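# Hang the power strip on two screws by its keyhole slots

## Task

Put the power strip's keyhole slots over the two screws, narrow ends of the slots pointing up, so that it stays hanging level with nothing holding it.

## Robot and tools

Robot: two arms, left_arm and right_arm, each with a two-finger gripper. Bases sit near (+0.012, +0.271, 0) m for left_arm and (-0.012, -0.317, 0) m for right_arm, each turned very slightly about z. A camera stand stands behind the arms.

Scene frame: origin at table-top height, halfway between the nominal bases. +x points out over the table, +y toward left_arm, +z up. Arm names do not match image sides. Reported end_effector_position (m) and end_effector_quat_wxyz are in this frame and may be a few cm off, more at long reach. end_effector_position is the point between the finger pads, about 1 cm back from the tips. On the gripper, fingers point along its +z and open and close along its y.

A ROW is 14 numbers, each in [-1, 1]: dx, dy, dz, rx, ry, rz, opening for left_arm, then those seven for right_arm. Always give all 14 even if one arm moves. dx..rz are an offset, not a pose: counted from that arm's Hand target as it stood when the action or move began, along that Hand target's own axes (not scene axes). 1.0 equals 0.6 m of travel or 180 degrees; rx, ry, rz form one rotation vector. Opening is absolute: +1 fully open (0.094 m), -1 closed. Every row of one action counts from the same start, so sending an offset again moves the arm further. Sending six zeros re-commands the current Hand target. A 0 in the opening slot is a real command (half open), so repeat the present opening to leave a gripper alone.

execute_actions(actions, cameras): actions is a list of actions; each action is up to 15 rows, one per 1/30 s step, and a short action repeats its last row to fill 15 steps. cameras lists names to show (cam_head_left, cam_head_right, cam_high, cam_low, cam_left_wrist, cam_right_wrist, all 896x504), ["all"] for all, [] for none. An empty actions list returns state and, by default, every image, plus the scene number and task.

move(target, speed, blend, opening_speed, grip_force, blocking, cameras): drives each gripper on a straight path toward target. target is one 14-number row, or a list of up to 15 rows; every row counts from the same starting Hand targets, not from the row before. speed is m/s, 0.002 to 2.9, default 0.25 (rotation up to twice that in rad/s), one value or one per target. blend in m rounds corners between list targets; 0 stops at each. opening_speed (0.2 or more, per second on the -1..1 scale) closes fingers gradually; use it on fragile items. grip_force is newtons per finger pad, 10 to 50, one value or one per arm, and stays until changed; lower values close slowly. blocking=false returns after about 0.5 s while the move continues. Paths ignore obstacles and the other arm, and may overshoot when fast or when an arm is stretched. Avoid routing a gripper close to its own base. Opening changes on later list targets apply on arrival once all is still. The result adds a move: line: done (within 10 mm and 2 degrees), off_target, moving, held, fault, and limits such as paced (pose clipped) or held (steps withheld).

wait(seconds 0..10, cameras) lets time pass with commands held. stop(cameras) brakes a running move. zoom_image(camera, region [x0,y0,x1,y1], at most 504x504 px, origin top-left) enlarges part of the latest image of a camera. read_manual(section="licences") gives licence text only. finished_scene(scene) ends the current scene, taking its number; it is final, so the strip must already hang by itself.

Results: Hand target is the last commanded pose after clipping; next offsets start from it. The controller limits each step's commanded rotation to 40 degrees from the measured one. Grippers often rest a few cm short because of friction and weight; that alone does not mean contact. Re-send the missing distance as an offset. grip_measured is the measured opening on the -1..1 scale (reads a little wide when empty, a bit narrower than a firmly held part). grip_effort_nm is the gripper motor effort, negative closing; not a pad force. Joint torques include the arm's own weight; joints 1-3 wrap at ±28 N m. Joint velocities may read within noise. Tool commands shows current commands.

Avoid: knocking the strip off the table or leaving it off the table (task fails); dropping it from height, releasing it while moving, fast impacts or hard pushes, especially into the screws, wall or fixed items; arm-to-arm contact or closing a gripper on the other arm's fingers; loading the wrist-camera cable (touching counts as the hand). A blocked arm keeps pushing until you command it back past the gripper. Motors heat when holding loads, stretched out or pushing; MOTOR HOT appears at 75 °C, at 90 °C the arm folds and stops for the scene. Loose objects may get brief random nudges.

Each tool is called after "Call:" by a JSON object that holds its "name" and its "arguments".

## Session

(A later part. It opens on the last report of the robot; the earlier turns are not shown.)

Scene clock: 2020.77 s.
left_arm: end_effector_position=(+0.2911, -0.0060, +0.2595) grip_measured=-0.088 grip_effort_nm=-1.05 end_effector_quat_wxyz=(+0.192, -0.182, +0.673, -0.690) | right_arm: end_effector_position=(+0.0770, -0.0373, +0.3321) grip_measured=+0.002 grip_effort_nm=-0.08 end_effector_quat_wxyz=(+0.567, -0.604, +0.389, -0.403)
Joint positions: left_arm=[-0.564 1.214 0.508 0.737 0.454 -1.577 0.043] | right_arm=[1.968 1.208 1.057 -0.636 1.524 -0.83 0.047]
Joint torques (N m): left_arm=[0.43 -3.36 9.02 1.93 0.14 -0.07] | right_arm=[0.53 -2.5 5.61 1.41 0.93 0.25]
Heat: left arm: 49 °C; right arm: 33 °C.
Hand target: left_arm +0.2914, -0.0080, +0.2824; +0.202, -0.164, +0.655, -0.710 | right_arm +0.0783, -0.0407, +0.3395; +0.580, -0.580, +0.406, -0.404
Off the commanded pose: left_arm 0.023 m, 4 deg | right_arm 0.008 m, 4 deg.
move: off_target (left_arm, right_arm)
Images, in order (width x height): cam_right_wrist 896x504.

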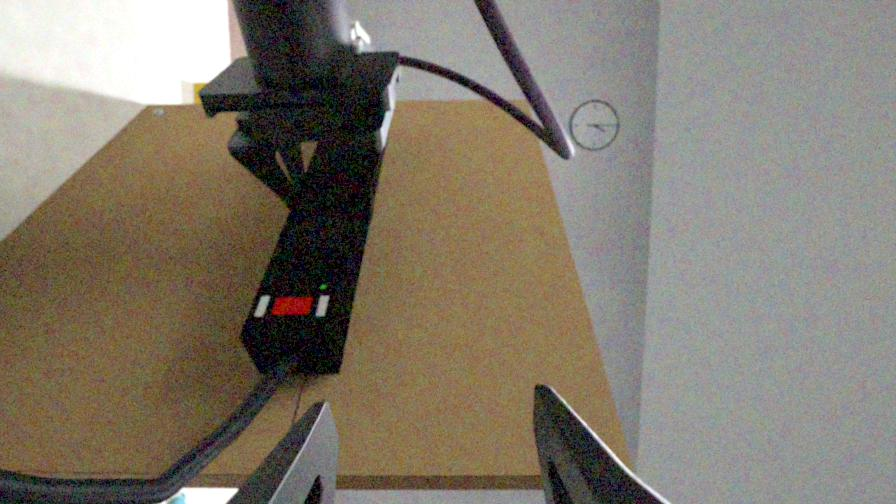

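Call:
{"name": "move", "arguments": {"target": [[0,0.004,0.0,0,0.0,0.014,-0.45,0,0,0,0,0,0,0]], "speed": 0.05, "cameras": ["cam_right_wrist"]}}

Call:
{"name": "zoom_image", "arguments": {"camera": "cam_right_wrist", "region": [170, 60, 470, 400]}}

Scene clock: 2029.80 s.
left_arm: end_effector_position=(+0.2917, -0.0066, +0.2573) grip_measured=-0.088 grip_effort_nm=-1.05 end_effector_quat_wxyz=(+0.205, -0.169, +0.679, -0.685) | right_arm: end_effector_position=(+0.0770, -0.0373, +0.3321) grip_measured=+0.002 grip_effort_nm=-0.09 end_effector_quat_wxyz=(+0.567, -0.604, +0.389, -0.403)
Joint positions: left_arm=[-0.564 1.22 0.508 0.737 0.455 -1.535 0.043] | right_arm=[1.968 1.208 1.057 -0.636 1.524 -0.83 0.047]
Joint torques (N m): left_arm=[0.34 -3.4 8.34 2.09 0.11 -0.02] | right_arm=[0.42 -2.44 5.7 1.38 0.94 0.26]
Heat: left arm: 49 °C; right arm: 33 °C.
Hand target: left_arm +0.2916, -0.0082, +0.2800; +0.218, -0.149, +0.658, -0.705 | right_arm +0.0783, -0.0407, +0.3395; +0.580, -0.580, +0.406, -0.404
Off the commanded pose: left_arm 0.023 m, 4 deg | right_arm 0.008 m, 4 deg.
move: off_target (left_arm, right_arm)
Images, in order (width x height): cam_right_wrist 896x504.

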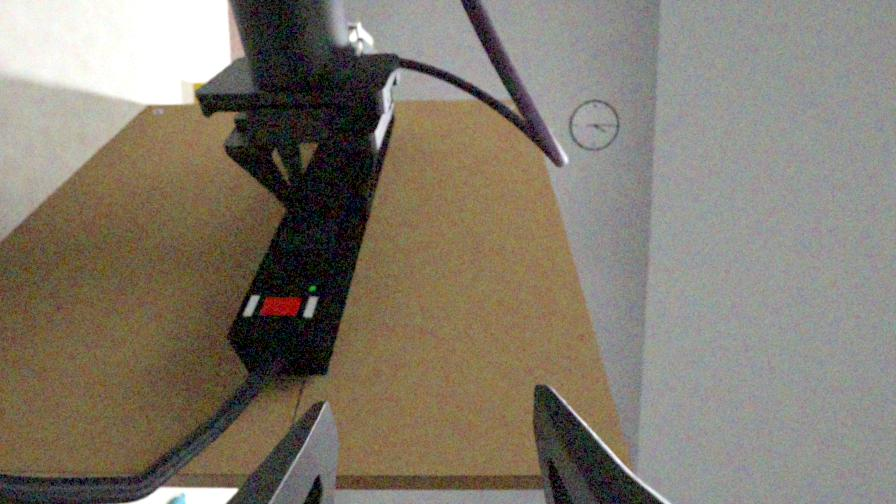

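Scaled by 1.482.

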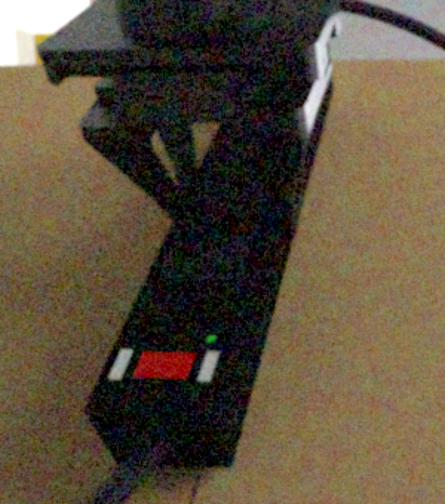

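Call:
{"name": "execute_actions", "arguments": {"actions": [[[-0.004,0,0.0,0,0,0,-0.45,0,0,0,0,0,0,0],[-0.006,0,0.004,0,0,0,-0.45,0,0,0,0,0,0,0],[-0.006,0,0.006,0,0,0,-0.45,0,0,0,0,0,0,0],[-0.006,0,0.008,0,0,0,-0.45,0,0,0,0,0,0,0],[-0.006,0,0.010,0,0,0,-0.45,0,0,0,0,0,0,0],[-0.006,0,0.012,0,0,0,-0.45,0,0,0,0,0,0,0]]], "cameras": ["cam_right_wrist"]}}

Call:
{"name": "zoom_image", "arguments": {"camera": "cam_right_wrist", "region": [170, 60, 470, 400]}}

Scene clock: 2035.70 s.
left_arm: end_effector_position=(+0.2934, -0.0074, +0.2507) grip_measured=-0.088 grip_effort_nm=-1.05 end_effector_quat_wxyz=(+0.198, -0.170, +0.684, -0.681) | right_arm: end_effector_position=(+0.0770, -0.0373, +0.3321) grip_measured=+0.002 grip_effort_nm=-0.09 end_effector_quat_wxyz=(+0.567, -0.604, +0.389, -0.403)
Joint positions: left_arm=[-0.558 1.239 0.508 0.738 0.468 -1.534 0.043] | right_arm=[1.968 1.208 1.057 -0.636 1.524 -0.83 0.047]
Joint torques (N m): left_arm=[-0.01 -2.48 10.3 2.17 -0.05 -0.06] | right_arm=[0.46 -2.47 5.64 1.37 0.95 0.27]
Heat: left arm: 49 °C; right arm: 33 °C.
Hand target: left_arm +0.2983, -0.0126, +0.2810; +0.218, -0.150, +0.658, -0.705 | right_arm +0.0783, -0.0407, +0.3395; +0.580, -0.580, +0.406, -0.404
Off the commanded pose: left_arm 0.031 m, 5 deg | right_arm 0.008 m, 4 deg.
Images, in order (width x height): cam_right_wrist 896x504.

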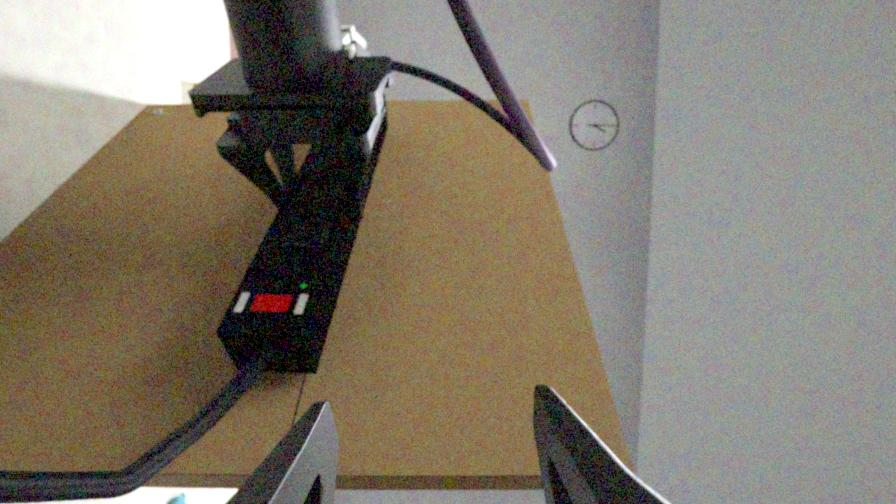

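Scaled by 1.482.

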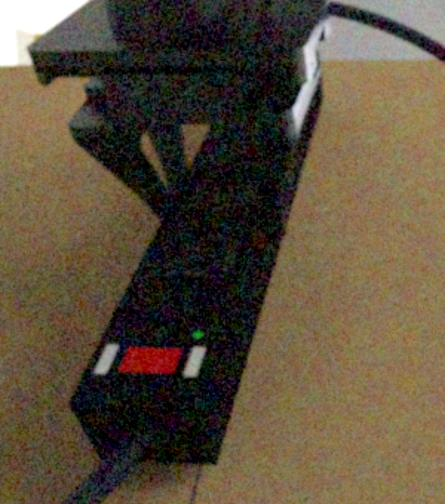

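Call:
{"name": "move", "arguments": {"target": [[0,-0.006,-0.014,0,0.0,0,-0.45,0,0,0,0,0,0,0],[0,-0.012,-0.010,0,0.0,0,-0.45,0,0,0,0,0,0,0],[0,-0.012,0.0,0,0.0,0,-0.45,0,0,0,0,0,0,0]], "speed": 0.05, "cameras": ["cam_right_wrist"]}}

Call:
{"name": "zoom_image", "arguments": {"camera": "cam_right_wrist", "region": [170, 60, 470, 400]}}

Scene clock: 2042.50 s.
left_arm: end_effector_position=(+0.2949, -0.0056, +0.2507) grip_measured=-0.088 grip_effort_nm=-1.05 end_effector_quat_wxyz=(+0.199, -0.172, +0.684, -0.681) | right_arm: end_effector_position=(+0.0770, -0.0373, +0.3321) grip_measured=+0.002 grip_effort_nm=-0.09 end_effector_quat_wxyz=(+0.567, -0.604, +0.389, -0.403)
Joint positions: left_arm=[-0.55 1.239 0.508 0.738 0.472 -1.534 0.043] | right_arm=[1.968 1.208 1.057 -0.636 1.524 -0.83 0.047]
Joint torques (N m): left_arm=[-0.61 -4.05 11.63 1.76 -0.1 -0.06] | right_arm=[0.42 -2.39 5.61 1.36 0.96 0.29]
Heat: left arm: 49 °C; right arm: 33 °C.
Hand target: left_arm +0.2975, -0.0123, +0.2881; +0.218, -0.150, +0.658, -0.705 | right_arm +0.0783, -0.0407, +0.3395; +0.580, -0.580, +0.406, -0.404
Off the commanded pose: left_arm 0.038 m, 5 deg | right_arm 0.008 m, 4 deg.
move: off_target (left_arm, right_arm)
Images, in order (width x height): cam_right_wrist 896x504.

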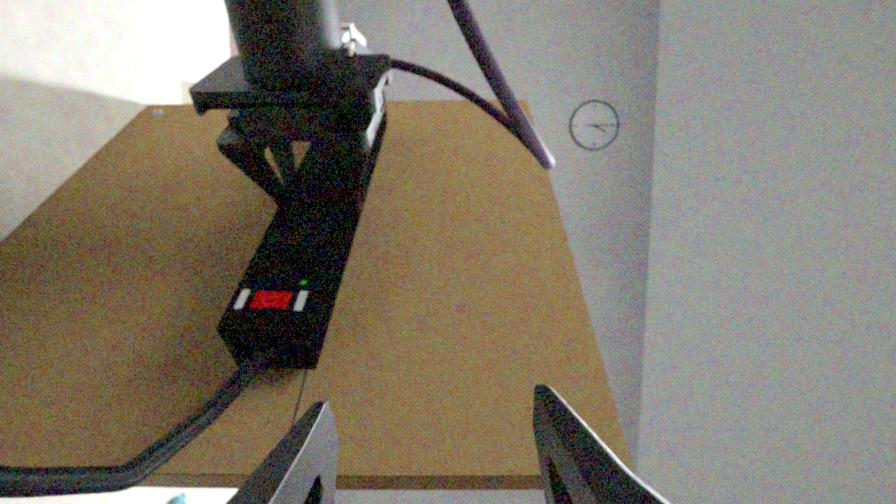

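Scaled by 1.482.

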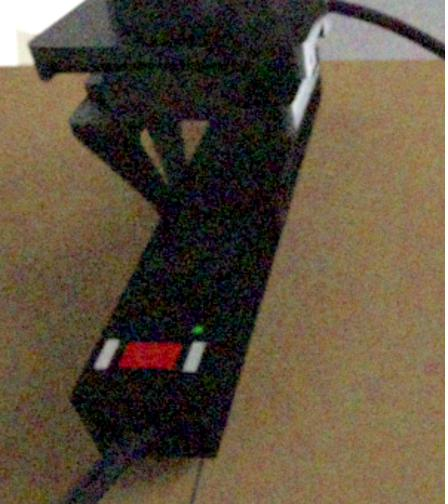

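Call:
{"name": "move", "arguments": {"target": [[0,-0.012,-0.014,0,0.0,0,-0.45,0,0,0,0,0,0,0],[0,-0.012,-0.002,0,0.0,0,-0.45,0,0,0,0,0,0,0]], "speed": 0.05, "cameras": ["cam_right_wrist"]}}

Call:
{"name": "zoom_image", "arguments": {"camera": "cam_right_wrist", "region": [170, 60, 470, 400]}}

Scene clock: 2050.60 s.
left_arm: end_effector_position=(+0.2946, -0.0054, +0.2639) grip_measured=-0.088 grip_effort_nm=-1.05 end_effector_quat_wxyz=(+0.205, -0.166, +0.678, -0.686) | right_arm: end_effector_position=(+0.0770, -0.0373, +0.3321) grip_measured=+0.002 grip_effort_nm=-0.09 end_effector_quat_wxyz=(+0.567, -0.604, +0.389, -0.403)
Joint positions: left_arm=[-0.55 1.217 0.531 0.715 0.472 -1.534 0.043] | right_arm=[1.968 1.208 1.057 -0.636 1.524 -0.83 0.047]
Joint torques (N m): left_arm=[-0.59 -4.01 11.38 1.6 -0.08 -0.07] | right_arm=[0.44 -2.54 5.6 1.37 0.94 0.28]
Heat: left arm: 49 °C; right arm: 33 °C.
Hand target: left_arm +0.2961, -0.0110, +0.2951; +0.218, -0.150, +0.658, -0.705 | right_arm +0.0783, -0.0407, +0.3395; +0.580, -0.580, +0.406, -0.404
Off the commanded pose: left_arm 0.032 m, 4 deg | right_arm 0.008 m, 4 deg.
move: off_target (left_arm, right_arm)
Images, in order (width x height): cam_right_wrist 896x504.

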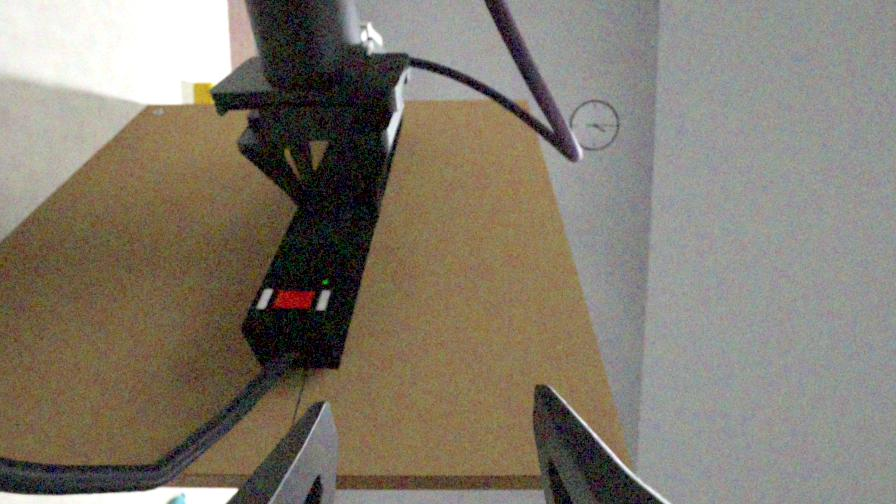

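Scaled by 1.482.

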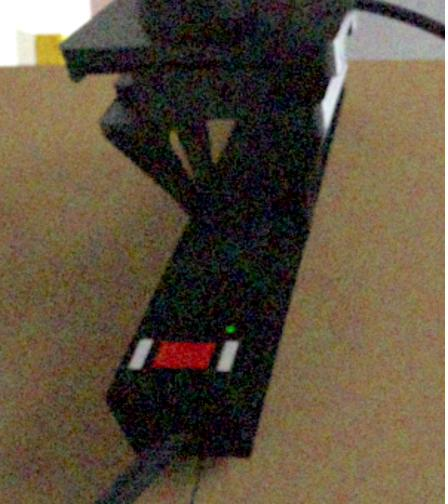

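Call:
{"name": "execute_actions", "arguments": {"actions": [[[0,0.001,-0.003,0,0,0,-0.45,0,0,0,0,0,0,0],[0,0.002,-0.006,0,0,0,-0.45,0,0,0,0,0,0,0],[0,0.003,-0.006,0,0,0,-0.45,0,0,0,0,0,0,0],[0,0.004,-0.003,0,0,0,-0.45,0,0,0,0,0,0,0],[0,0.005,0.0,0,0,0,-0.45,0,0,0,0,0,0,0],[0,0.006,0.003,0,0,0,-0.45,0,0,0,0,0,0,0],[0,0.006,0.003,0,0,0,-0.45,0,0,0,0,0,0,0],[0,0.006,0,0,0,0,-0.45,0,0,0,0,0,0,0]],[[0,0.001,-0.003,0,0,0,-0.45,0,0,0,0,0,0,0],[0,0.002,-0.006,0,0,0,-0.45,0,0,0,0,0,0,0],[0,0.003,-0.006,0,0,0,-0.45,0,0,0,0,0,0,0],[0,0.004,-0.003,0,0,0,-0.45,0,0,0,0,0,0,0],[0,0.005,0.0,0,0,0,-0.45,0,0,0,0,0,0,0],[0,0.006,0.003,0,0,0,-0.45,0,0,0,0,0,0,0],[0,0.006,0.003,0,0,0,-0.45,0,0,0,0,0,0,0],[0,0.006,0,0,0,0,-0.45,0,0,0,0,0,0,0]]], "cameras": ["cam_right_wrist"]}}

Call:
{"name": "zoom_image", "arguments": {"camera": "cam_right_wrist", "region": [170, 60, 470, 400]}}

Scene clock: 2061.10 s.
left_arm: end_effector_position=(+0.2951, -0.0058, +0.2623) grip_measured=-0.088 grip_effort_nm=-1.05 end_effector_quat_wxyz=(+0.204, -0.167, +0.679, -0.685) | right_arm: end_effector_position=(+0.0770, -0.0373, +0.3321) grip_measured=+0.002 grip_effort_nm=-0.09 end_effector_quat_wxyz=(+0.567, -0.604, +0.389, -0.403)
Joint positions: left_arm=[-0.55 1.222 0.531 0.716 0.472 -1.534 0.043] | right_arm=[1.968 1.208 1.057 -0.636 1.524 -0.83 0.047]
Joint torques (N m): left_arm=[-0.57 -2.88 9.85 2 -0.08 -0.07] | right_arm=[0.51 -2.41 5.63 1.37 0.93 0.26]
Heat: left arm: 50 °C; right arm: 33 °C.
Hand target: left_arm +0.2969, -0.0112, +0.2880; +0.218, -0.150, +0.658, -0.705 | right_arm +0.0783, -0.0407, +0.3395; +0.580, -0.580, +0.406, -0.404
Off the commanded pose: left_arm 0.026 m, 4 deg | right_arm 0.008 m, 4 deg.
Images, in order (width x height): cam_right_wrist 896x504.

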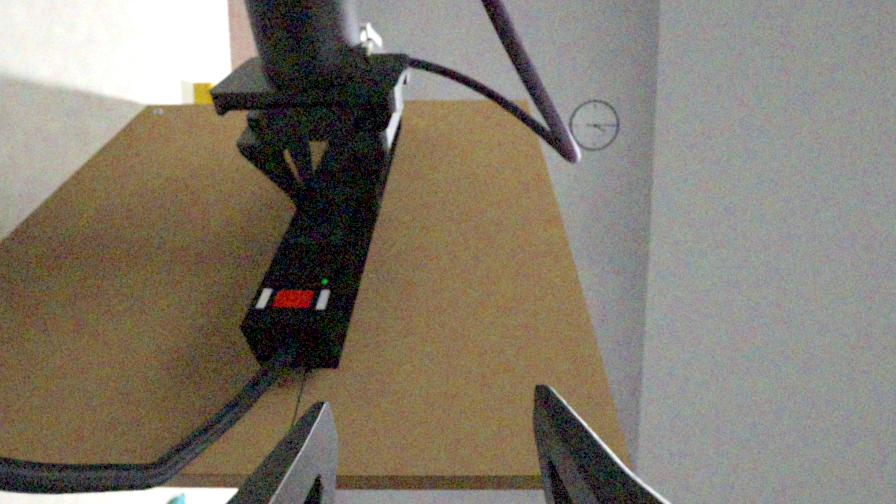

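Scaled by 1.482.

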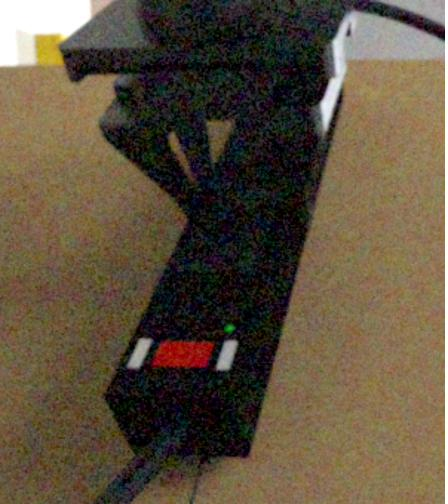

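Call:
{"name": "execute_actions", "arguments": {"actions": [[[0,0.001,-0.003,0,0,0,-0.45,0,0,0,0,0,0,0],[0,0.002,-0.006,0,0,0,-0.45,0,0,0,0,0,0,0],[0,0.003,-0.008,0,0,0,-0.45,0,0,0,0,0,0,0],[0,0.004,-0.004,0,0,0,-0.45,0,0,0,0,0,0,0],[0,0.004,0.0,0,0,0,-0.45,0,0,0,0,0,0,0],[0,0.004,0.003,0,0,0,-0.45,0,0,0,0,0,0,0],[0,0.004,0.003,0,0,0,-0.45,0,0,0,0,0,0,0],[0,0.004,0,0,0,0,-0.45,0,0,0,0,0,0,0]],[[0,0.001,-0.003,0,0,0,-0.45,0,0,0,0,0,0,0],[0,0.002,-0.006,0,0,0,-0.45,0,0,0,0,0,0,0],[0,0.003,-0.008,0,0,0,-0.45,0,0,0,0,0,0,0],[0,0.004,-0.004,0,0,0,-0.45,0,0,0,0,0,0,0],[0,0.004,0.0,0,0,0,-0.45,0,0,0,0,0,0,0],[0,0.004,0.003,0,0,0,-0.45,0,0,0,0,0,0,0],[0,0.004,0.003,0,0,0,-0.45,0,0,0,0,0,0,0],[0,0.004,0,0,0,0,-0.45,0,0,0,0,0,0,0]]], "cameras": ["cam_right_wrist"]}}

Call:
{"name": "zoom_image", "arguments": {"camera": "cam_right_wrist", "region": [170, 60, 470, 400]}}

Scene clock: 2071.97 s.
left_arm: end_effector_position=(+0.2952, -0.0060, +0.2626) grip_measured=-0.088 grip_effort_nm=-1.05 end_effector_quat_wxyz=(+0.204, -0.166, +0.679, -0.686) | right_arm: end_effector_position=(+0.0770, -0.0373, +0.3321) grip_measured=+0.002 grip_effort_nm=-0.09 end_effector_quat_wxyz=(+0.567, -0.604, +0.389, -0.403)
Joint positions: left_arm=[-0.549 1.225 0.531 0.722 0.476 -1.534 0.043] | right_arm=[1.968 1.208 1.057 -0.636 1.524 -0.83 0.047]
Joint torques (N m): left_arm=[-0.66 -2.13 8.91 2.18 -0.11 -0.1] | right_arm=[0.43 -2.48 5.59 1.4 0.91 0.27]
Heat: left arm: 50 °C; right arm: 33 °C.
Hand target: left_arm +0.2974, -0.0114, +0.2833; +0.218, -0.150, +0.658, -0.705 | right_arm +0.0783, -0.0407, +0.3395; +0.580, -0.580, +0.406, -0.404
Off the commanded pose: left_arm 0.021 m, 4 deg | right_arm 0.008 m, 4 deg.
Images, in order (width x height): cam_right_wrist 896x504.

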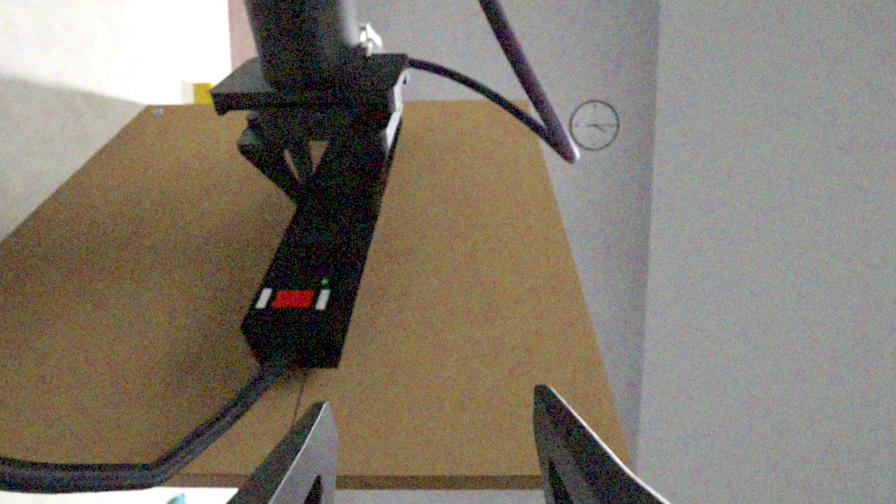

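Scaled by 1.482.

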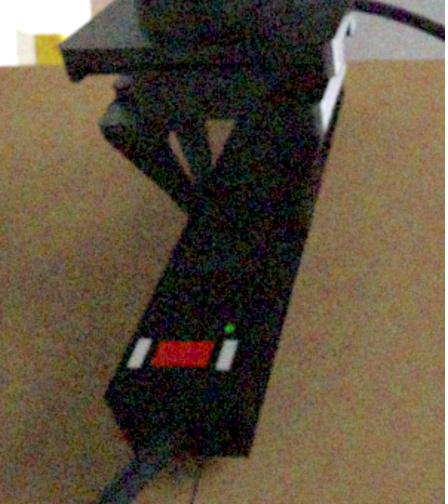

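Call:
{"name": "execute_actions", "arguments": {"actions": [[[0,0,-0.004,0,0,0,-0.45,0,0,0,0,0,0,0],[0,0,-0.008,0,0,0,-0.45,0,0,0,0,0,0,0],[0,0,-0.012,0,0,0,-0.45,0,0,0,0,0,0,0],[0,0,-0.012,0,0,0,-0.45,0,0,0,0,0,0,0],[0,0,-0.008,0,0,0,-0.45,0,0,0,0,0,0,0],[0,0,-0.004,0,0,0,-0.45,0,0,0,0,0,0,0],[0,0,0.0,0,0,0,-0.45,0,0,0,0,0,0,0]],[[0,0,-0.004,0,0,0,-0.45,0,0,0,0,0,0,0],[0,0,-0.008,0,0,0,-0.45,0,0,0,0,0,0,0],[0,0,-0.013,0,0,0,-0.45,0,0,0,0,0,0,0],[0,0,-0.013,0,0,0,-0.45,0,0,0,0,0,0,0],[0,0,-0.008,0,0,0,-0.45,0,0,0,0,0,0,0],[0,0,-0.004,0,0,0,-0.45,0,0,0,0,0,0,0],[0,0,0.0,0,0,0,-0.45,0,0,0,0,0,0,0]]], "cameras": ["cam_right_wrist"]}}

Call:
{"name": "zoom_image", "arguments": {"camera": "cam_right_wrist", "region": [170, 60, 470, 400]}}

Scene clock: 2081.43 s.
left_arm: end_effector_position=(+0.2952, -0.0056, +0.2626) grip_measured=-0.088 grip_effort_nm=-1.05 end_effector_quat_wxyz=(+0.203, -0.165, +0.679, -0.686) | right_arm: end_effector_position=(+0.0770, -0.0373, +0.3321) grip_measured=+0.002 grip_effort_nm=-0.09 end_effector_quat_wxyz=(+0.567, -0.604, +0.389, -0.403)
Joint positions: left_arm=[-0.546 1.225 0.531 0.722 0.482 -1.534 0.043] | right_arm=[1.968 1.208 1.057 -0.636 1.524 -0.83 0.047]
Joint torques (N m): left_arm=[-0.84 -2.07 8.91 2.19 -0.18 -0.06] | right_arm=[0.54 -2.41 5.52 1.36 0.96 0.24]
Heat: left arm: 49 °C; right arm: 33 °C.
Hand target: left_arm +0.2974, -0.0114, +0.2833; +0.218, -0.150, +0.658, -0.705 | right_arm +0.0783, -0.0407, +0.3395; +0.580, -0.580, +0.406, -0.404
Off the commanded pose: left_arm 0.022 m, 4 deg | right_arm 0.008 m, 4 deg.
Images, in order (width x height): cam_right_wrist 896x504.

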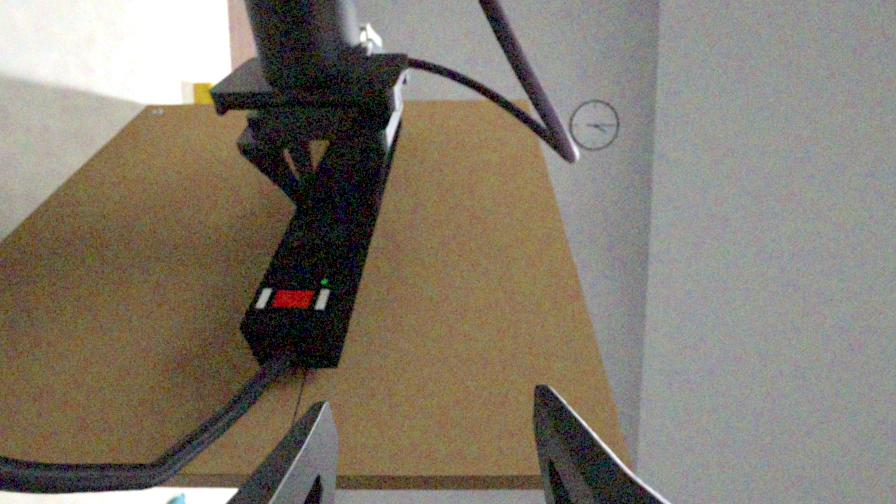

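Scaled by 1.482.

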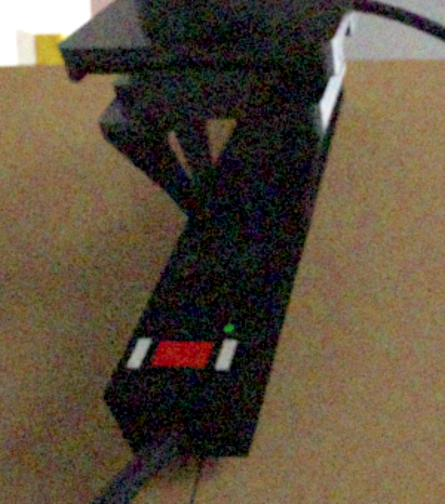

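Call:
{"name": "execute_actions", "arguments": {"actions": [[[0,0.002,-0.004,0,0,0,-0.45,0,0,0,0,0,0,0],[0,0.003,-0.008,0,0,0,-0.45,0,0,0,0,0,0,0],[0,0.004,-0.014,0,0,0,-0.45,0,0,0,0,0,0,0],[0,0.006,-0.014,0,0,0,-0.45,0,0,0,0,0,0,0],[0,0.006,-0.008,0,0,0,-0.45,0,0,0,0,0,0,0],[0,0.006,-0.004,0,0,0,-0.45,0,0,0,0,0,0,0],[0,0.006,0.0,0,0,0,-0.45,0,0,0,0,0,0,0]],[[0,0,-0.004,0,0,0,-0.45,0,0,0,0,0,0,0],[0,0,-0.008,0,0,0,-0.45,0,0,0,0,0,0,0],[0,0,-0.014,0,0,0,-0.45,0,0,0,0,0,0,0],[0,0,-0.014,0,0,0,-0.45,0,0,0,0,0,0,0],[0,0,-0.008,0,0,0,-0.45,0,0,0,0,0,0,0],[0,0,-0.004,0,0,0,-0.45,0,0,0,0,0,0,0],[0,0,0.0,0,0,0,-0.45,0,0,0,0,0,0,0]]], "cameras": ["cam_right_wrist"]}}

Call:
{"name": "zoom_image", "arguments": {"camera": "cam_right_wrist", "region": [170, 60, 470, 400]}}

Scene clock: 2091.40 s.
left_arm: end_effector_position=(+0.2957, -0.0056, +0.2616) grip_measured=-0.088 grip_effort_nm=-1.05 end_effector_quat_wxyz=(+0.203, -0.163, +0.678, -0.687) | right_arm: end_effector_position=(+0.0770, -0.0373, +0.3321) grip_measured=+0.002 grip_effort_nm=-0.09 end_effector_quat_wxyz=(+0.567, -0.604, +0.389, -0.403)
Joint positions: left_arm=[-0.544 1.231 0.527 0.734 0.484 -1.534 0.043] | right_arm=[1.968 1.208 1.057 -0.636 1.524 -0.83 0.047]
Joint torques (N m): left_arm=[-0.88 -1.99 8.43 2.25 -0.21 -0.09] | right_arm=[0.49 -2.58 5.6 1.39 0.93 0.24]
Heat: left arm: 49 °C; right arm: 33 °C.
Hand target: left_arm +0.2978, -0.0116, +0.2797; +0.218, -0.149, +0.658, -0.705 | right_arm +0.0783, -0.0407, +0.3395; +0.580, -0.580, +0.406, -0.404
Off the commanded pose: left_arm 0.019 m, 4 deg | right_arm 0.008 m, 4 deg.
Images, in order (width x height): cam_right_wrist 896x504.

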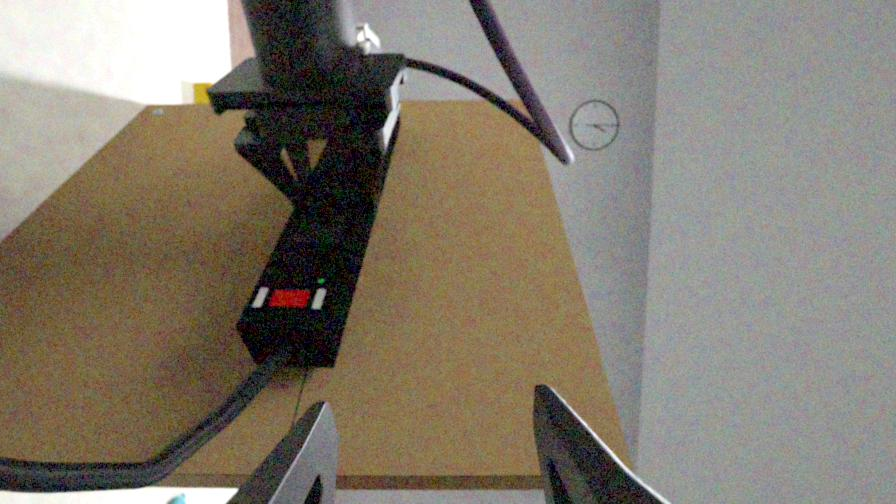

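Scaled by 1.482.

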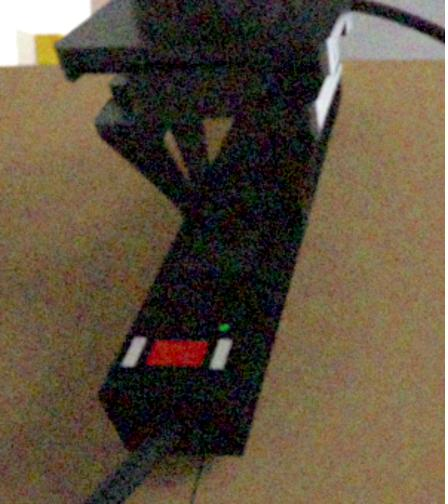

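Call:
{"name": "execute_actions", "arguments": {"actions": [[[0,0.002,-0.004,0,0,0,-0.45,0,0,0,0,0,0,0],[0,0.003,-0.008,0,0,0,-0.45,0,0,0,0,0,0,0],[0,0.004,-0.014,0,0,0,-0.45,0,0,0,0,0,0,0],[0,0.004,-0.014,0,0,0,-0.45,0,0,0,0,0,0,0],[0,0.004,-0.008,0,0,0,-0.45,0,0,0,0,0,0,0],[0,0.004,-0.004,0,0,0,-0.45,0,0,0,0,0,0,0],[0,0.004,0.0,0,0,0,-0.45,0,0,0,0,0,0,0]],[[0,0,-0.004,0,0,0,-0.45,0,0,0,0,0,0,0],[0,0,-0.008,0,0,0,-0.45,0,0,0,0,0,0,0],[0,0,-0.014,0,0,0,-0.45,0,0,0,0,0,0,0],[0,0,-0.014,0,0,0,-0.45,0,0,0,0,0,0,0],[0,0,-0.008,0,0,0,-0.45,0,0,0,0,0,0,0],[0,0,-0.004,0,0,0,-0.45,0,0,0,0,0,0,0],[0,0,0.0,0,0,0,-0.45,0,0,0,0,0,0,0]]], "cameras": ["cam_right_wrist"]}}

Call:
{"name": "zoom_image", "arguments": {"camera": "cam_right_wrist", "region": [170, 60, 470, 400]}}

Scene clock: 2099.53 s.
left_arm: end_effector_position=(+0.2960, -0.0054, +0.2588) grip_measured=-0.088 grip_effort_nm=-1.05 end_effector_quat_wxyz=(+0.203, -0.164, +0.678, -0.687) | right_arm: end_effector_position=(+0.0770, -0.0373, +0.3321) grip_measured=+0.002 grip_effort_nm=-0.09 end_effector_quat_wxyz=(+0.567, -0.604, +0.389, -0.403)
Joint positions: left_arm=[-0.543 1.239 0.52 0.749 0.485 -1.533 0.043] | right_arm=[1.968 1.208 1.057 -0.636 1.524 -0.83 0.047]
Joint torques (N m): left_arm=[-0.95 -2.02 8.51 2.23 -0.22 -0.07] | right_arm=[0.44 -2.47 5.59 1.39 0.95 0.25]
Heat: left arm: 49 °C; right arm: 33 °C.
Hand target: left_arm +0.2981, -0.0117, +0.2772; +0.218, -0.150, +0.658, -0.705 | right_arm +0.0783, -0.0407, +0.3395; +0.580, -0.580, +0.406, -0.404
Off the commanded pose: left_arm 0.020 m, 4 deg | right_arm 0.008 m, 4 deg.
Images, in order (width x height): cam_right_wrist 896x504.

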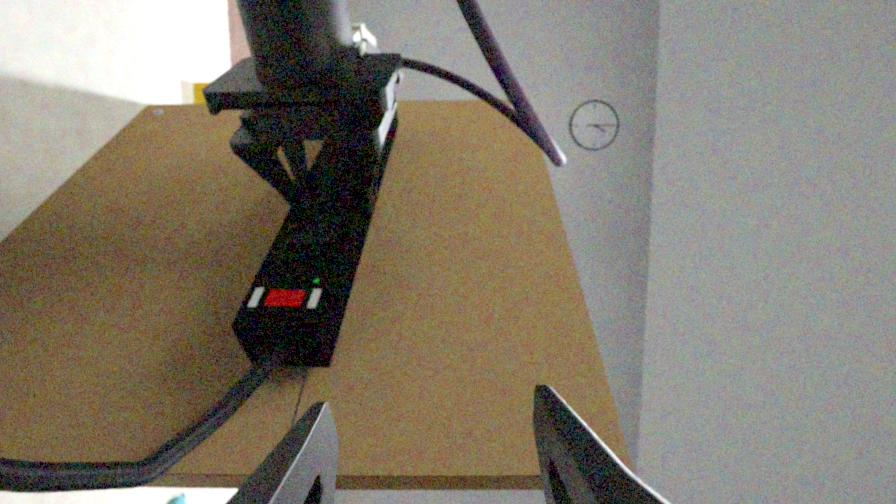

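Scaled by 1.482.

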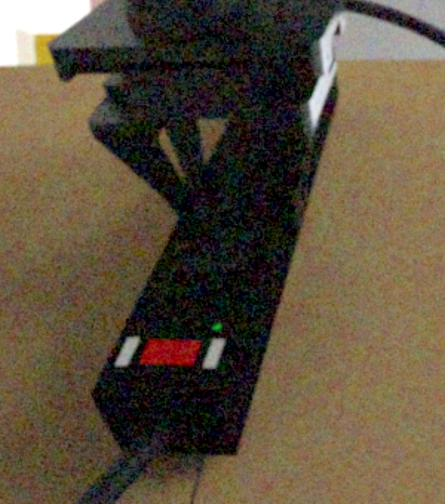

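Call:
{"name": "execute_actions", "arguments": {"actions": [[[0,0.001,-0.004,0,0,-0.002,-0.45,0,0,0,0,0,0,0],[0,0.002,-0.008,0,0,-0.004,-0.45,0,0,0,0,0,0,0],[0,0.003,-0.014,0,0,-0.004,-0.45,0,0,0,0,0,0,0],[0,0.003,-0.014,0,0,-0.004,-0.45,0,0,0,0,0,0,0],[0,0.003,-0.008,0,0,-0.004,-0.45,0,0,0,0,0,0,0],[0,0.003,-0.004,0,0,-0.004,-0.45,0,0,0,0,0,0,0],[0,0.003,0.0,0,0,-0.004,-0.45,0,0,0,0,0,0,0]],[[0,0,-0.004,0,0,0,-0.45,0,0,0,0,0,0,0],[0,0,-0.008,0,0,0,-0.45,0,0,0,0,0,0,0],[0,0,-0.014,0,0,0,-0.45,0,0,0,0,0,0,0],[0,0,-0.014,0,0,0,-0.45,0,0,0,0,0,0,0],[0,0,-0.008,0,0,0,-0.45,0,0,0,0,0,0,0],[0,0,-0.004,0,0,0,-0.45,0,0,0,0,0,0,0],[0,0,0.004,0,0,0,-0.45,0,0,0,0,0,0,0]]], "cameras": ["cam_right_wrist"]}}

Call:
{"name": "zoom_image", "arguments": {"camera": "cam_right_wrist", "region": [170, 60, 470, 400]}}

Scene clock: 2108.40 s.
left_arm: end_effector_position=(+0.2965, -0.0051, +0.2580) grip_measured=-0.088 grip_effort_nm=-1.05 end_effector_quat_wxyz=(+0.205, -0.163, +0.677, -0.688) | right_arm: end_effector_position=(+0.0770, -0.0373, +0.3321) grip_measured=+0.002 grip_effort_nm=-0.09 end_effector_quat_wxyz=(+0.567, -0.604, +0.389, -0.403)
Joint positions: left_arm=[-0.541 1.245 0.515 0.764 0.486 -1.533 0.043] | right_arm=[1.968 1.208 1.057 -0.636 1.524 -0.83 0.047]
Joint torques (N m): left_arm=[-1.35 -1.36 9.05 2.16 -0.28 -0.21] | right_arm=[0.5 -2.55 5.64 1.39 0.92 0.24]
Heat: left arm: 49 °C; right arm: 33 °C.
Hand target: left_arm +0.2995, -0.0138, +0.2757; +0.214, -0.154, +0.657, -0.706 | right_arm +0.0783, -0.0407, +0.3395; +0.580, -0.580, +0.406, -0.404
Off the commanded pose: left_arm 0.020 m, 3 deg | right_arm 0.008 m, 4 deg.
Images, in order (width x height): cam_right_wrist 896x504.

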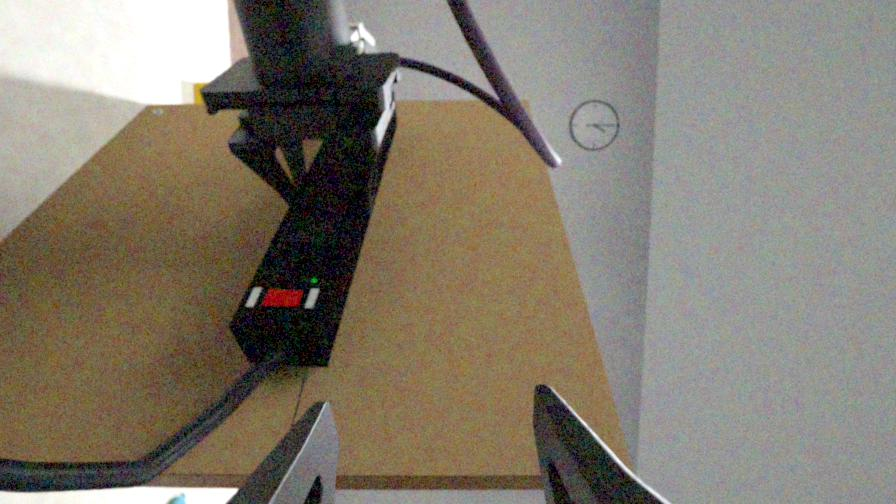

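Scaled by 1.482.

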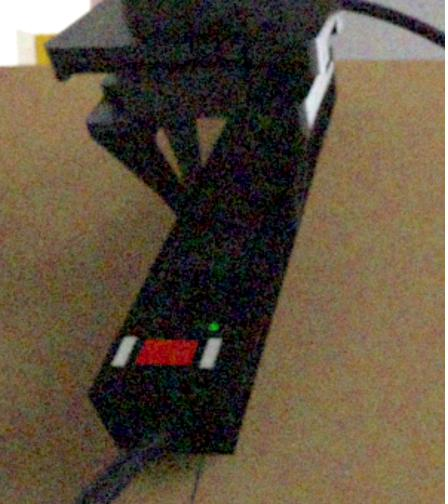

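Call:
{"name": "execute_actions", "arguments": {"actions": [[[0,0.001,-0.004,0,0,-0.003,-0.45,0,0,0,0,0,0,0],[0,0.002,-0.008,0,0,-0.006,-0.45,0,0,0,0,0,0,0],[0,0.003,-0.016,0,0,-0.008,-0.45,0,0,0,0,0,0,0],[0,0.003,-0.016,0,0,-0.008,-0.45,0,0,0,0,0,0,0],[0,0.003,-0.008,0,0,-0.008,-0.45,0,0,0,0,0,0,0],[0,0.003,-0.004,0,0,-0.008,-0.45,0,0,0,0,0,0,0],[0,0.003,0.0,0,0,-0.008,-0.45,0,0,0,0,0,0,0]],[[0,0,-0.004,0,0,0,-0.45,0,0,0,0,0,0,0],[0,0,-0.008,0,0,0,-0.45,0,0,0,0,0,0,0],[0,0,-0.016,0,0,0,-0.45,0,0,0,0,0,0,0],[0,0,-0.016,0,0,0,-0.45,0,0,0,0,0,0,0],[0,0,-0.008,0,0,0,-0.45,0,0,0,0,0,0,0],[0,0,-0.004,0,0,0,-0.45,0,0,0,0,0,0,0],[0,0,0.0,0,0,0,-0.45,0,0,0,0,0,0,0]]], "cameras": ["cam_right_wrist"]}}

Call:
{"name": "zoom_image", "arguments": {"camera": "cam_right_wrist", "region": [170, 60, 470, 400]}}

Scene clock: 2117.40 s.
left_arm: end_effector_position=(+0.2967, -0.0051, +0.2575) grip_measured=-0.088 grip_effort_nm=-1.05 end_effector_quat_wxyz=(+0.204, -0.162, +0.675, -0.690) | right_arm: end_effector_position=(+0.0770, -0.0373, +0.3321) grip_measured=+0.002 grip_effort_nm=-0.08 end_effector_quat_wxyz=(+0.567, -0.604, +0.389, -0.403)
Joint positions: left_arm=[-0.54 1.251 0.511 0.781 0.489 -1.538 0.043] | right_arm=[1.968 1.208 1.057 -0.636 1.524 -0.83 0.047]
Joint torques (N m): left_arm=[-1.42 -1.36 9.13 2.1 -0.3 -0.44] | right_arm=[0.53 -2.52 5.59 1.36 0.92 0.25]
Heat: left arm: 50 °C; right arm: 33 °C.
Hand target: left_arm +0.2997, -0.0139, +0.2739; +0.205, -0.162, +0.655, -0.709 | right_arm +0.0783, -0.0407, +0.3395; +0.580, -0.580, +0.406, -0.404
Off the commanded pose: left_arm 0.019 m, 3 deg | right_arm 0.008 m, 4 deg.
Images, in order (width x height): cam_right_wrist 896x504.

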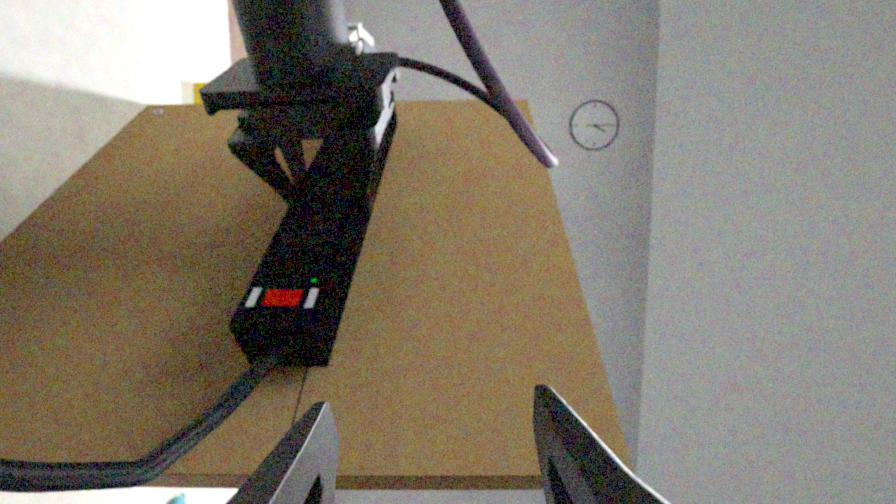

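Scaled by 1.482.

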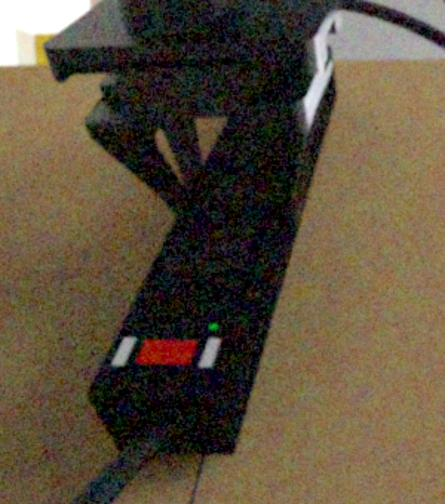

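Call:
{"name": "move", "arguments": {"target": [[0,0,-0.015,0,0,0,-0.45,0,0,0,0,0,0,0]], "speed": 0.04, "cameras": ["cam_right_wrist"]}}

Call:
{"name": "move", "arguments": {"target": [[0,0,-0.005,0,0,0,-0.45,0,0,0,0,0,0,0]], "speed": 0.04, "cameras": ["cam_right_wrist"]}}

Call:
{"name": "move", "arguments": {"target": [[0,0,-0.005,0,0,0,-0.45,0,0,0,0,0,0,0]], "speed": 0.04, "cameras": ["cam_right_wrist"]}}

Scene clock: 2126.20 s.
left_arm: end_effector_position=(+0.2963, -0.0051, +0.2573) grip_measured=-0.088 grip_effort_nm=-1.05 end_effector_quat_wxyz=(+0.204, -0.162, +0.675, -0.690) | right_arm: end_effector_position=(+0.0770, -0.0373, +0.3321) grip_measured=+0.002 grip_effort_nm=-0.09 end_effector_quat_wxyz=(+0.567, -0.604, +0.389, -0.403)
Joint positions: left_arm=[-0.54 1.251 0.509 0.783 0.49 -1.539 0.043] | right_arm=[1.968 1.208 1.057 -0.636 1.524 -0.83 0.047]
Joint torques (N m): left_arm=[-0.08 -3.66 7.23 1.99 -0.11 -0.48] | right_arm=[0.46 -2.44 5.6 1.4 0.94 0.28]
Heat: left arm: 50 °C; right arm: 33 °C.
Hand target: left_arm +0.2952, -0.0061, +0.2731; +0.205, -0.162, +0.655, -0.709 | right_arm +0.0783, -0.0407, +0.3395; +0.580, -0.580, +0.406, -0.404
Off the commanded pose: left_arm 0.016 m, 3 deg | right_arm 0.008 m, 4 deg.
move: off_target (left_arm, right_arm)
Images, in order (width x height): cam_right_wrist 896x504.

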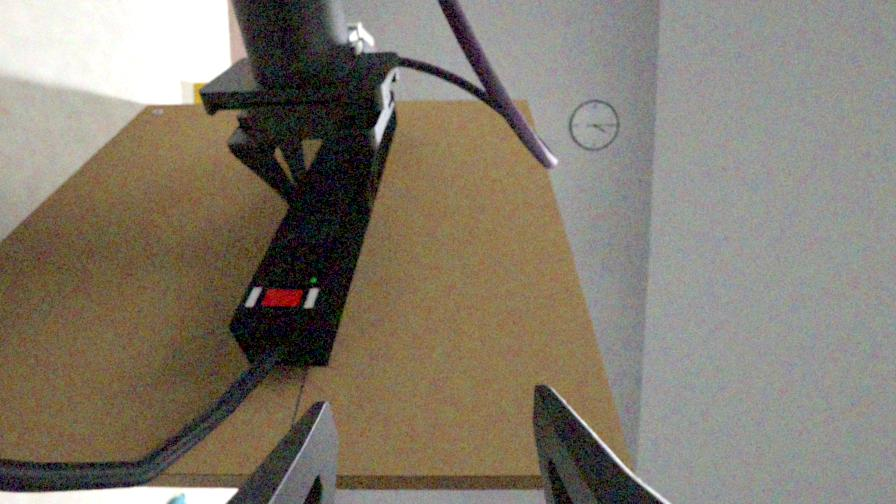

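Scene clock: 2127.20 s.
left_arm: end_effector_position=(+0.2962, -0.0050, +0.2567) grip_measured=-0.088 grip_effort_nm=-1.05 end_effector_quat_wxyz=(+0.203, -0.162, +0.675, -0.690) | right_arm: end_effector_position=(+0.0770, -0.0373, +0.3321) grip_measured=+0.002 grip_effort_nm=-0.09 end_effector_quat_wxyz=(+0.567, -0.604, +0.389, -0.403)
Joint positions: left_arm=[-0.54 1.251 0.508 0.783 0.49 -1.539 0.043] | right_arm=[1.968 1.208 1.057 -0.636 1.524 -0.83 0.047]
Joint torques (N m): left_arm=[0.29 -4.56 6.61 1.98 -0.06 -0.49] | right_arm=[0.58 -2.45 5.64 1.39 0.92 0.28]
Heat: left arm: 50 °C; right arm: 33 °C.
Hand target: left_arm +0.2937, -0.0036, +0.2728; +0.205, -0.162, +0.655, -0.709 | right_arm +0.0783, -0.0407, +0.3395; +0.580, -0.580, +0.406, -0.404
Off the commanded pose: left_arm 0.016 m, 3 deg | right_arm 0.008 m, 4 deg.
move: off_target (left_arm, right_arm)
Images, in order (width x height): cam_right_wrist 896x504.

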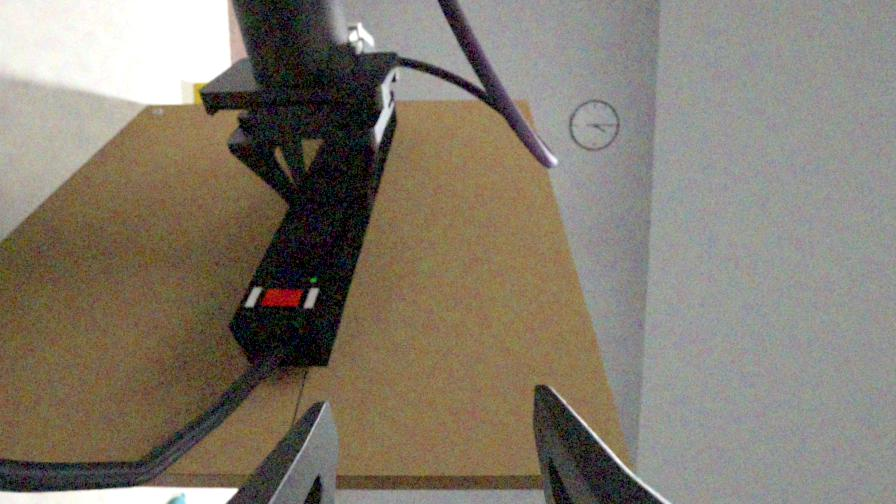

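Scene clock: 2128.20 s.
left_arm: end_effector_position=(+0.2952, -0.0037, +0.2517) grip_measured=-0.088 grip_effort_nm=-1.05 end_effector_quat_wxyz=(+0.196, -0.171, +0.677, -0.689) | right_arm: end_effector_position=(+0.0770, -0.0373, +0.3321) grip_measured=+0.002 grip_effort_nm=-0.08 end_effector_quat_wxyz=(+0.567, -0.604, +0.389, -0.403)
Joint positions: left_arm=[-0.538 1.25 0.495 0.783 0.491 -1.554 0.043] | right_arm=[1.968 1.208 1.057 -0.636 1.524 -0.83 0.047]
Joint torques (N m): left_arm=[0.49 -5.31 6.87 1.98 0.01 -0.31] | right_arm=[0.46 -2.47 5.64 1.38 0.93 0.26]
Heat: left arm: 50 °C; right arm: 33 °C.
Hand target: left_arm +0.2922, -0.0010, +0.2726; +0.205, -0.162, +0.655, -0.709 | right_arm +0.0783, -0.0407, +0.3395; +0.580, -0.580, +0.406, -0.404
Off the commanded pose: left_arm 0.021 m, 4 deg | right_arm 0.008 m, 4 deg.
move: off_target (left_arm, right_arm)
Images, in order (width x height): cam_right_wrist 896x504.

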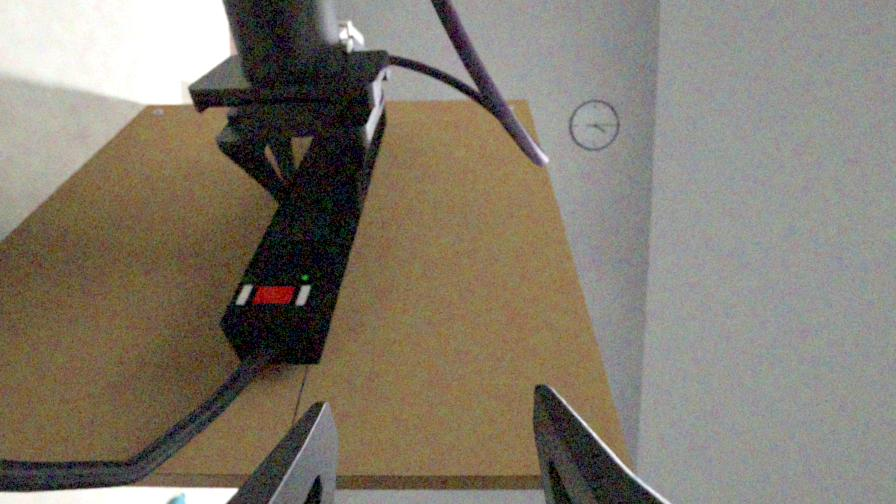

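Call:
{"name": "move", "arguments": {"target": [[0.002,-0.03,0,0,0,-0.003,-0.45,0,0,0,0,0,0,0],[0.004,-0.03,0.016,0,0,-0.003,-0.45,0,0,0,0,0,0,0],[0.004,-0.03,0.029,0,0,-0.003,-0.45,0,0,0,0,0,0,0]], "speed": 0.05, "cameras": ["cam_right_wrist"]}}

Call:
{"name": "zoom_image", "arguments": {"camera": "cam_right_wrist", "region": [170, 60, 470, 400]}}

Scene clock: 2152.90 s.
left_arm: end_effector_position=(+0.2924, -0.0080, +0.2616) grip_measured=-0.088 grip_effort_nm=-1.05 end_effector_quat_wxyz=(+0.191, -0.173, +0.676, -0.690) | right_arm: end_effector_position=(+0.0770, -0.0373, +0.3321) grip_measured=+0.002 grip_effort_nm=-0.09 end_effector_quat_wxyz=(+0.567, -0.604, +0.389, -0.403)
Joint positions: left_arm=[-0.558 1.225 0.524 0.73 0.474 -1.564 0.043] | right_arm=[1.968 1.208 1.057 -0.636 1.524 -0.83 0.047]
Joint torques (N m): left_arm=[-1.02 -2.85 11.96 1.68 -0.27 -0.26] | right_arm=[0.53 -2.58 5.56 1.38 0.95 0.27]
Heat: left arm: 48 °C; right arm: 33 °C.
Hand target: left_arm +0.2974, -0.0161, +0.2920; +0.201, -0.165, +0.654, -0.710 | right_arm +0.0783, -0.0407, +0.3395; +0.580, -0.580, +0.406, -0.404
Off the commanded pose: left_arm 0.032 m, 4 deg | right_arm 0.008 m, 4 deg.
move: off_target (left_arm, right_arm)
Images, in order (width x height): cam_right_wrist 896x504.

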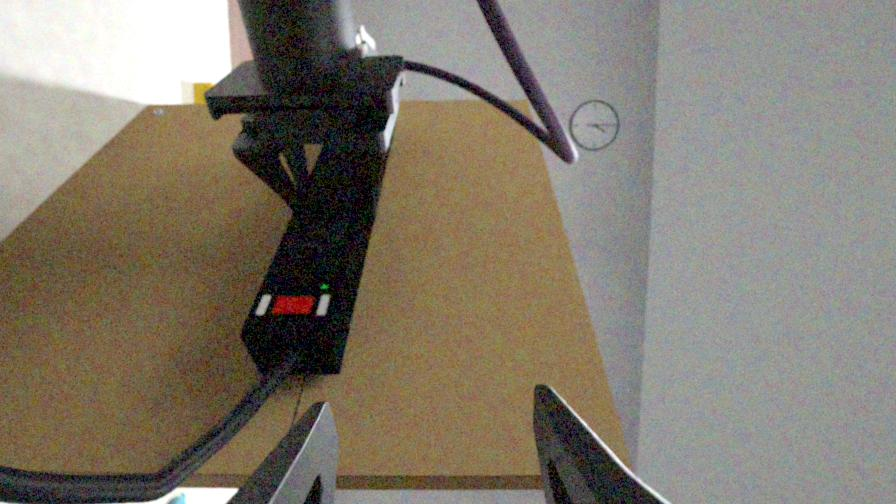

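Scaled by 1.482.

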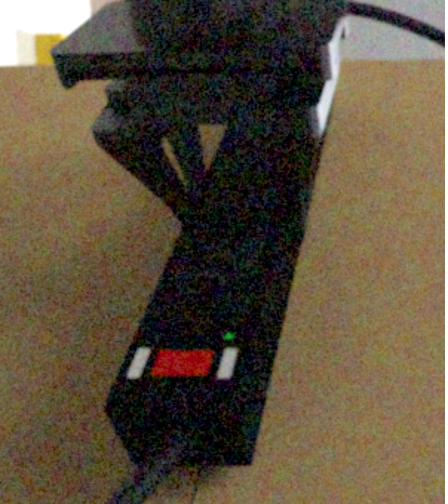

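Call:
{"name": "move", "arguments": {"target": [[0,0.0,-0.014,0,0,0.006,-0.45,0,0,0,0,0,0,0],[-0.011,0.002,-0.014,0,0,0.012,-0.45,0,0,0,0,0,0,0],[-0.011,0.002,-0.004,0,0,0.012,-0.45,0,0,0,0,0,0,0]], "speed": 0.05, "cameras": ["cam_right_wrist"]}}

Call:
{"name": "zoom_image", "arguments": {"camera": "cam_right_wrist", "region": [170, 60, 470, 400]}}

Scene clock: 2163.80 s.
left_arm: end_effector_position=(+0.2983, -0.0036, +0.2596) grip_measured=-0.088 grip_effort_nm=-1.05 end_effector_quat_wxyz=(+0.200, -0.173, +0.678, -0.686) | right_arm: end_effector_position=(+0.0770, -0.0373, +0.3321) grip_measured=+0.002 grip_effort_nm=-0.09 end_effector_quat_wxyz=(+0.567, -0.604, +0.389, -0.403)
Joint positions: left_arm=[-0.537 1.234 0.527 0.73 0.483 -1.547 0.043] | right_arm=[1.968 1.208 1.057 -0.636 1.524 -0.83 0.047]
Joint torques (N m): left_arm=[-0.42 -3.04 11.58 1.78 -0.04 -0.06] | right_arm=[0.47 -2.44 5.74 1.38 0.9 0.28]
Heat: left arm: 48 °C; right arm: 33 °C.
Hand target: left_arm +0.3020, -0.0108, +0.2908; +0.215, -0.153, +0.657, -0.706 | right_arm +0.0783, -0.0407, +0.3395; +0.580, -0.580, +0.406, -0.404
Off the commanded pose: left_arm 0.032 m, 4 deg | right_arm 0.008 m, 4 deg.
move: off_target (left_arm, right_arm)
Images, in order (width x height): cam_right_wrist 896x504.

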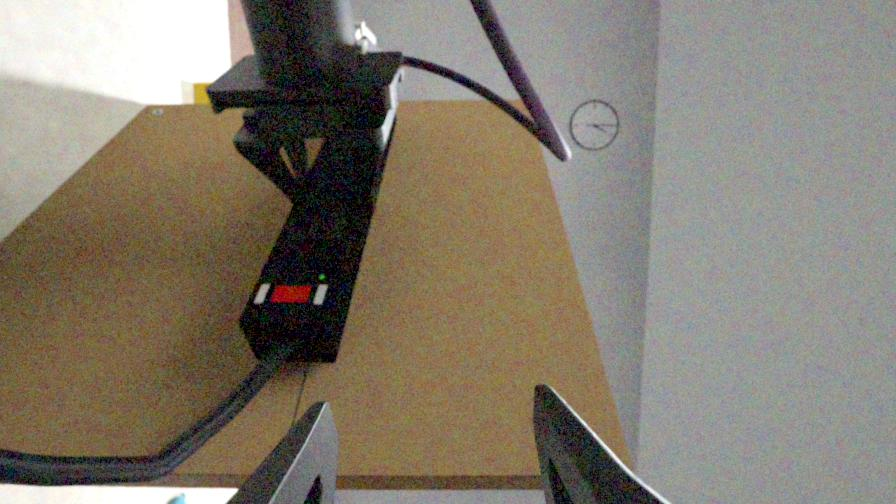

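Scaled by 1.482.

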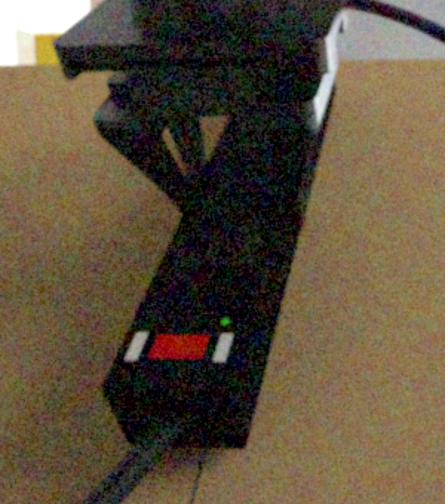

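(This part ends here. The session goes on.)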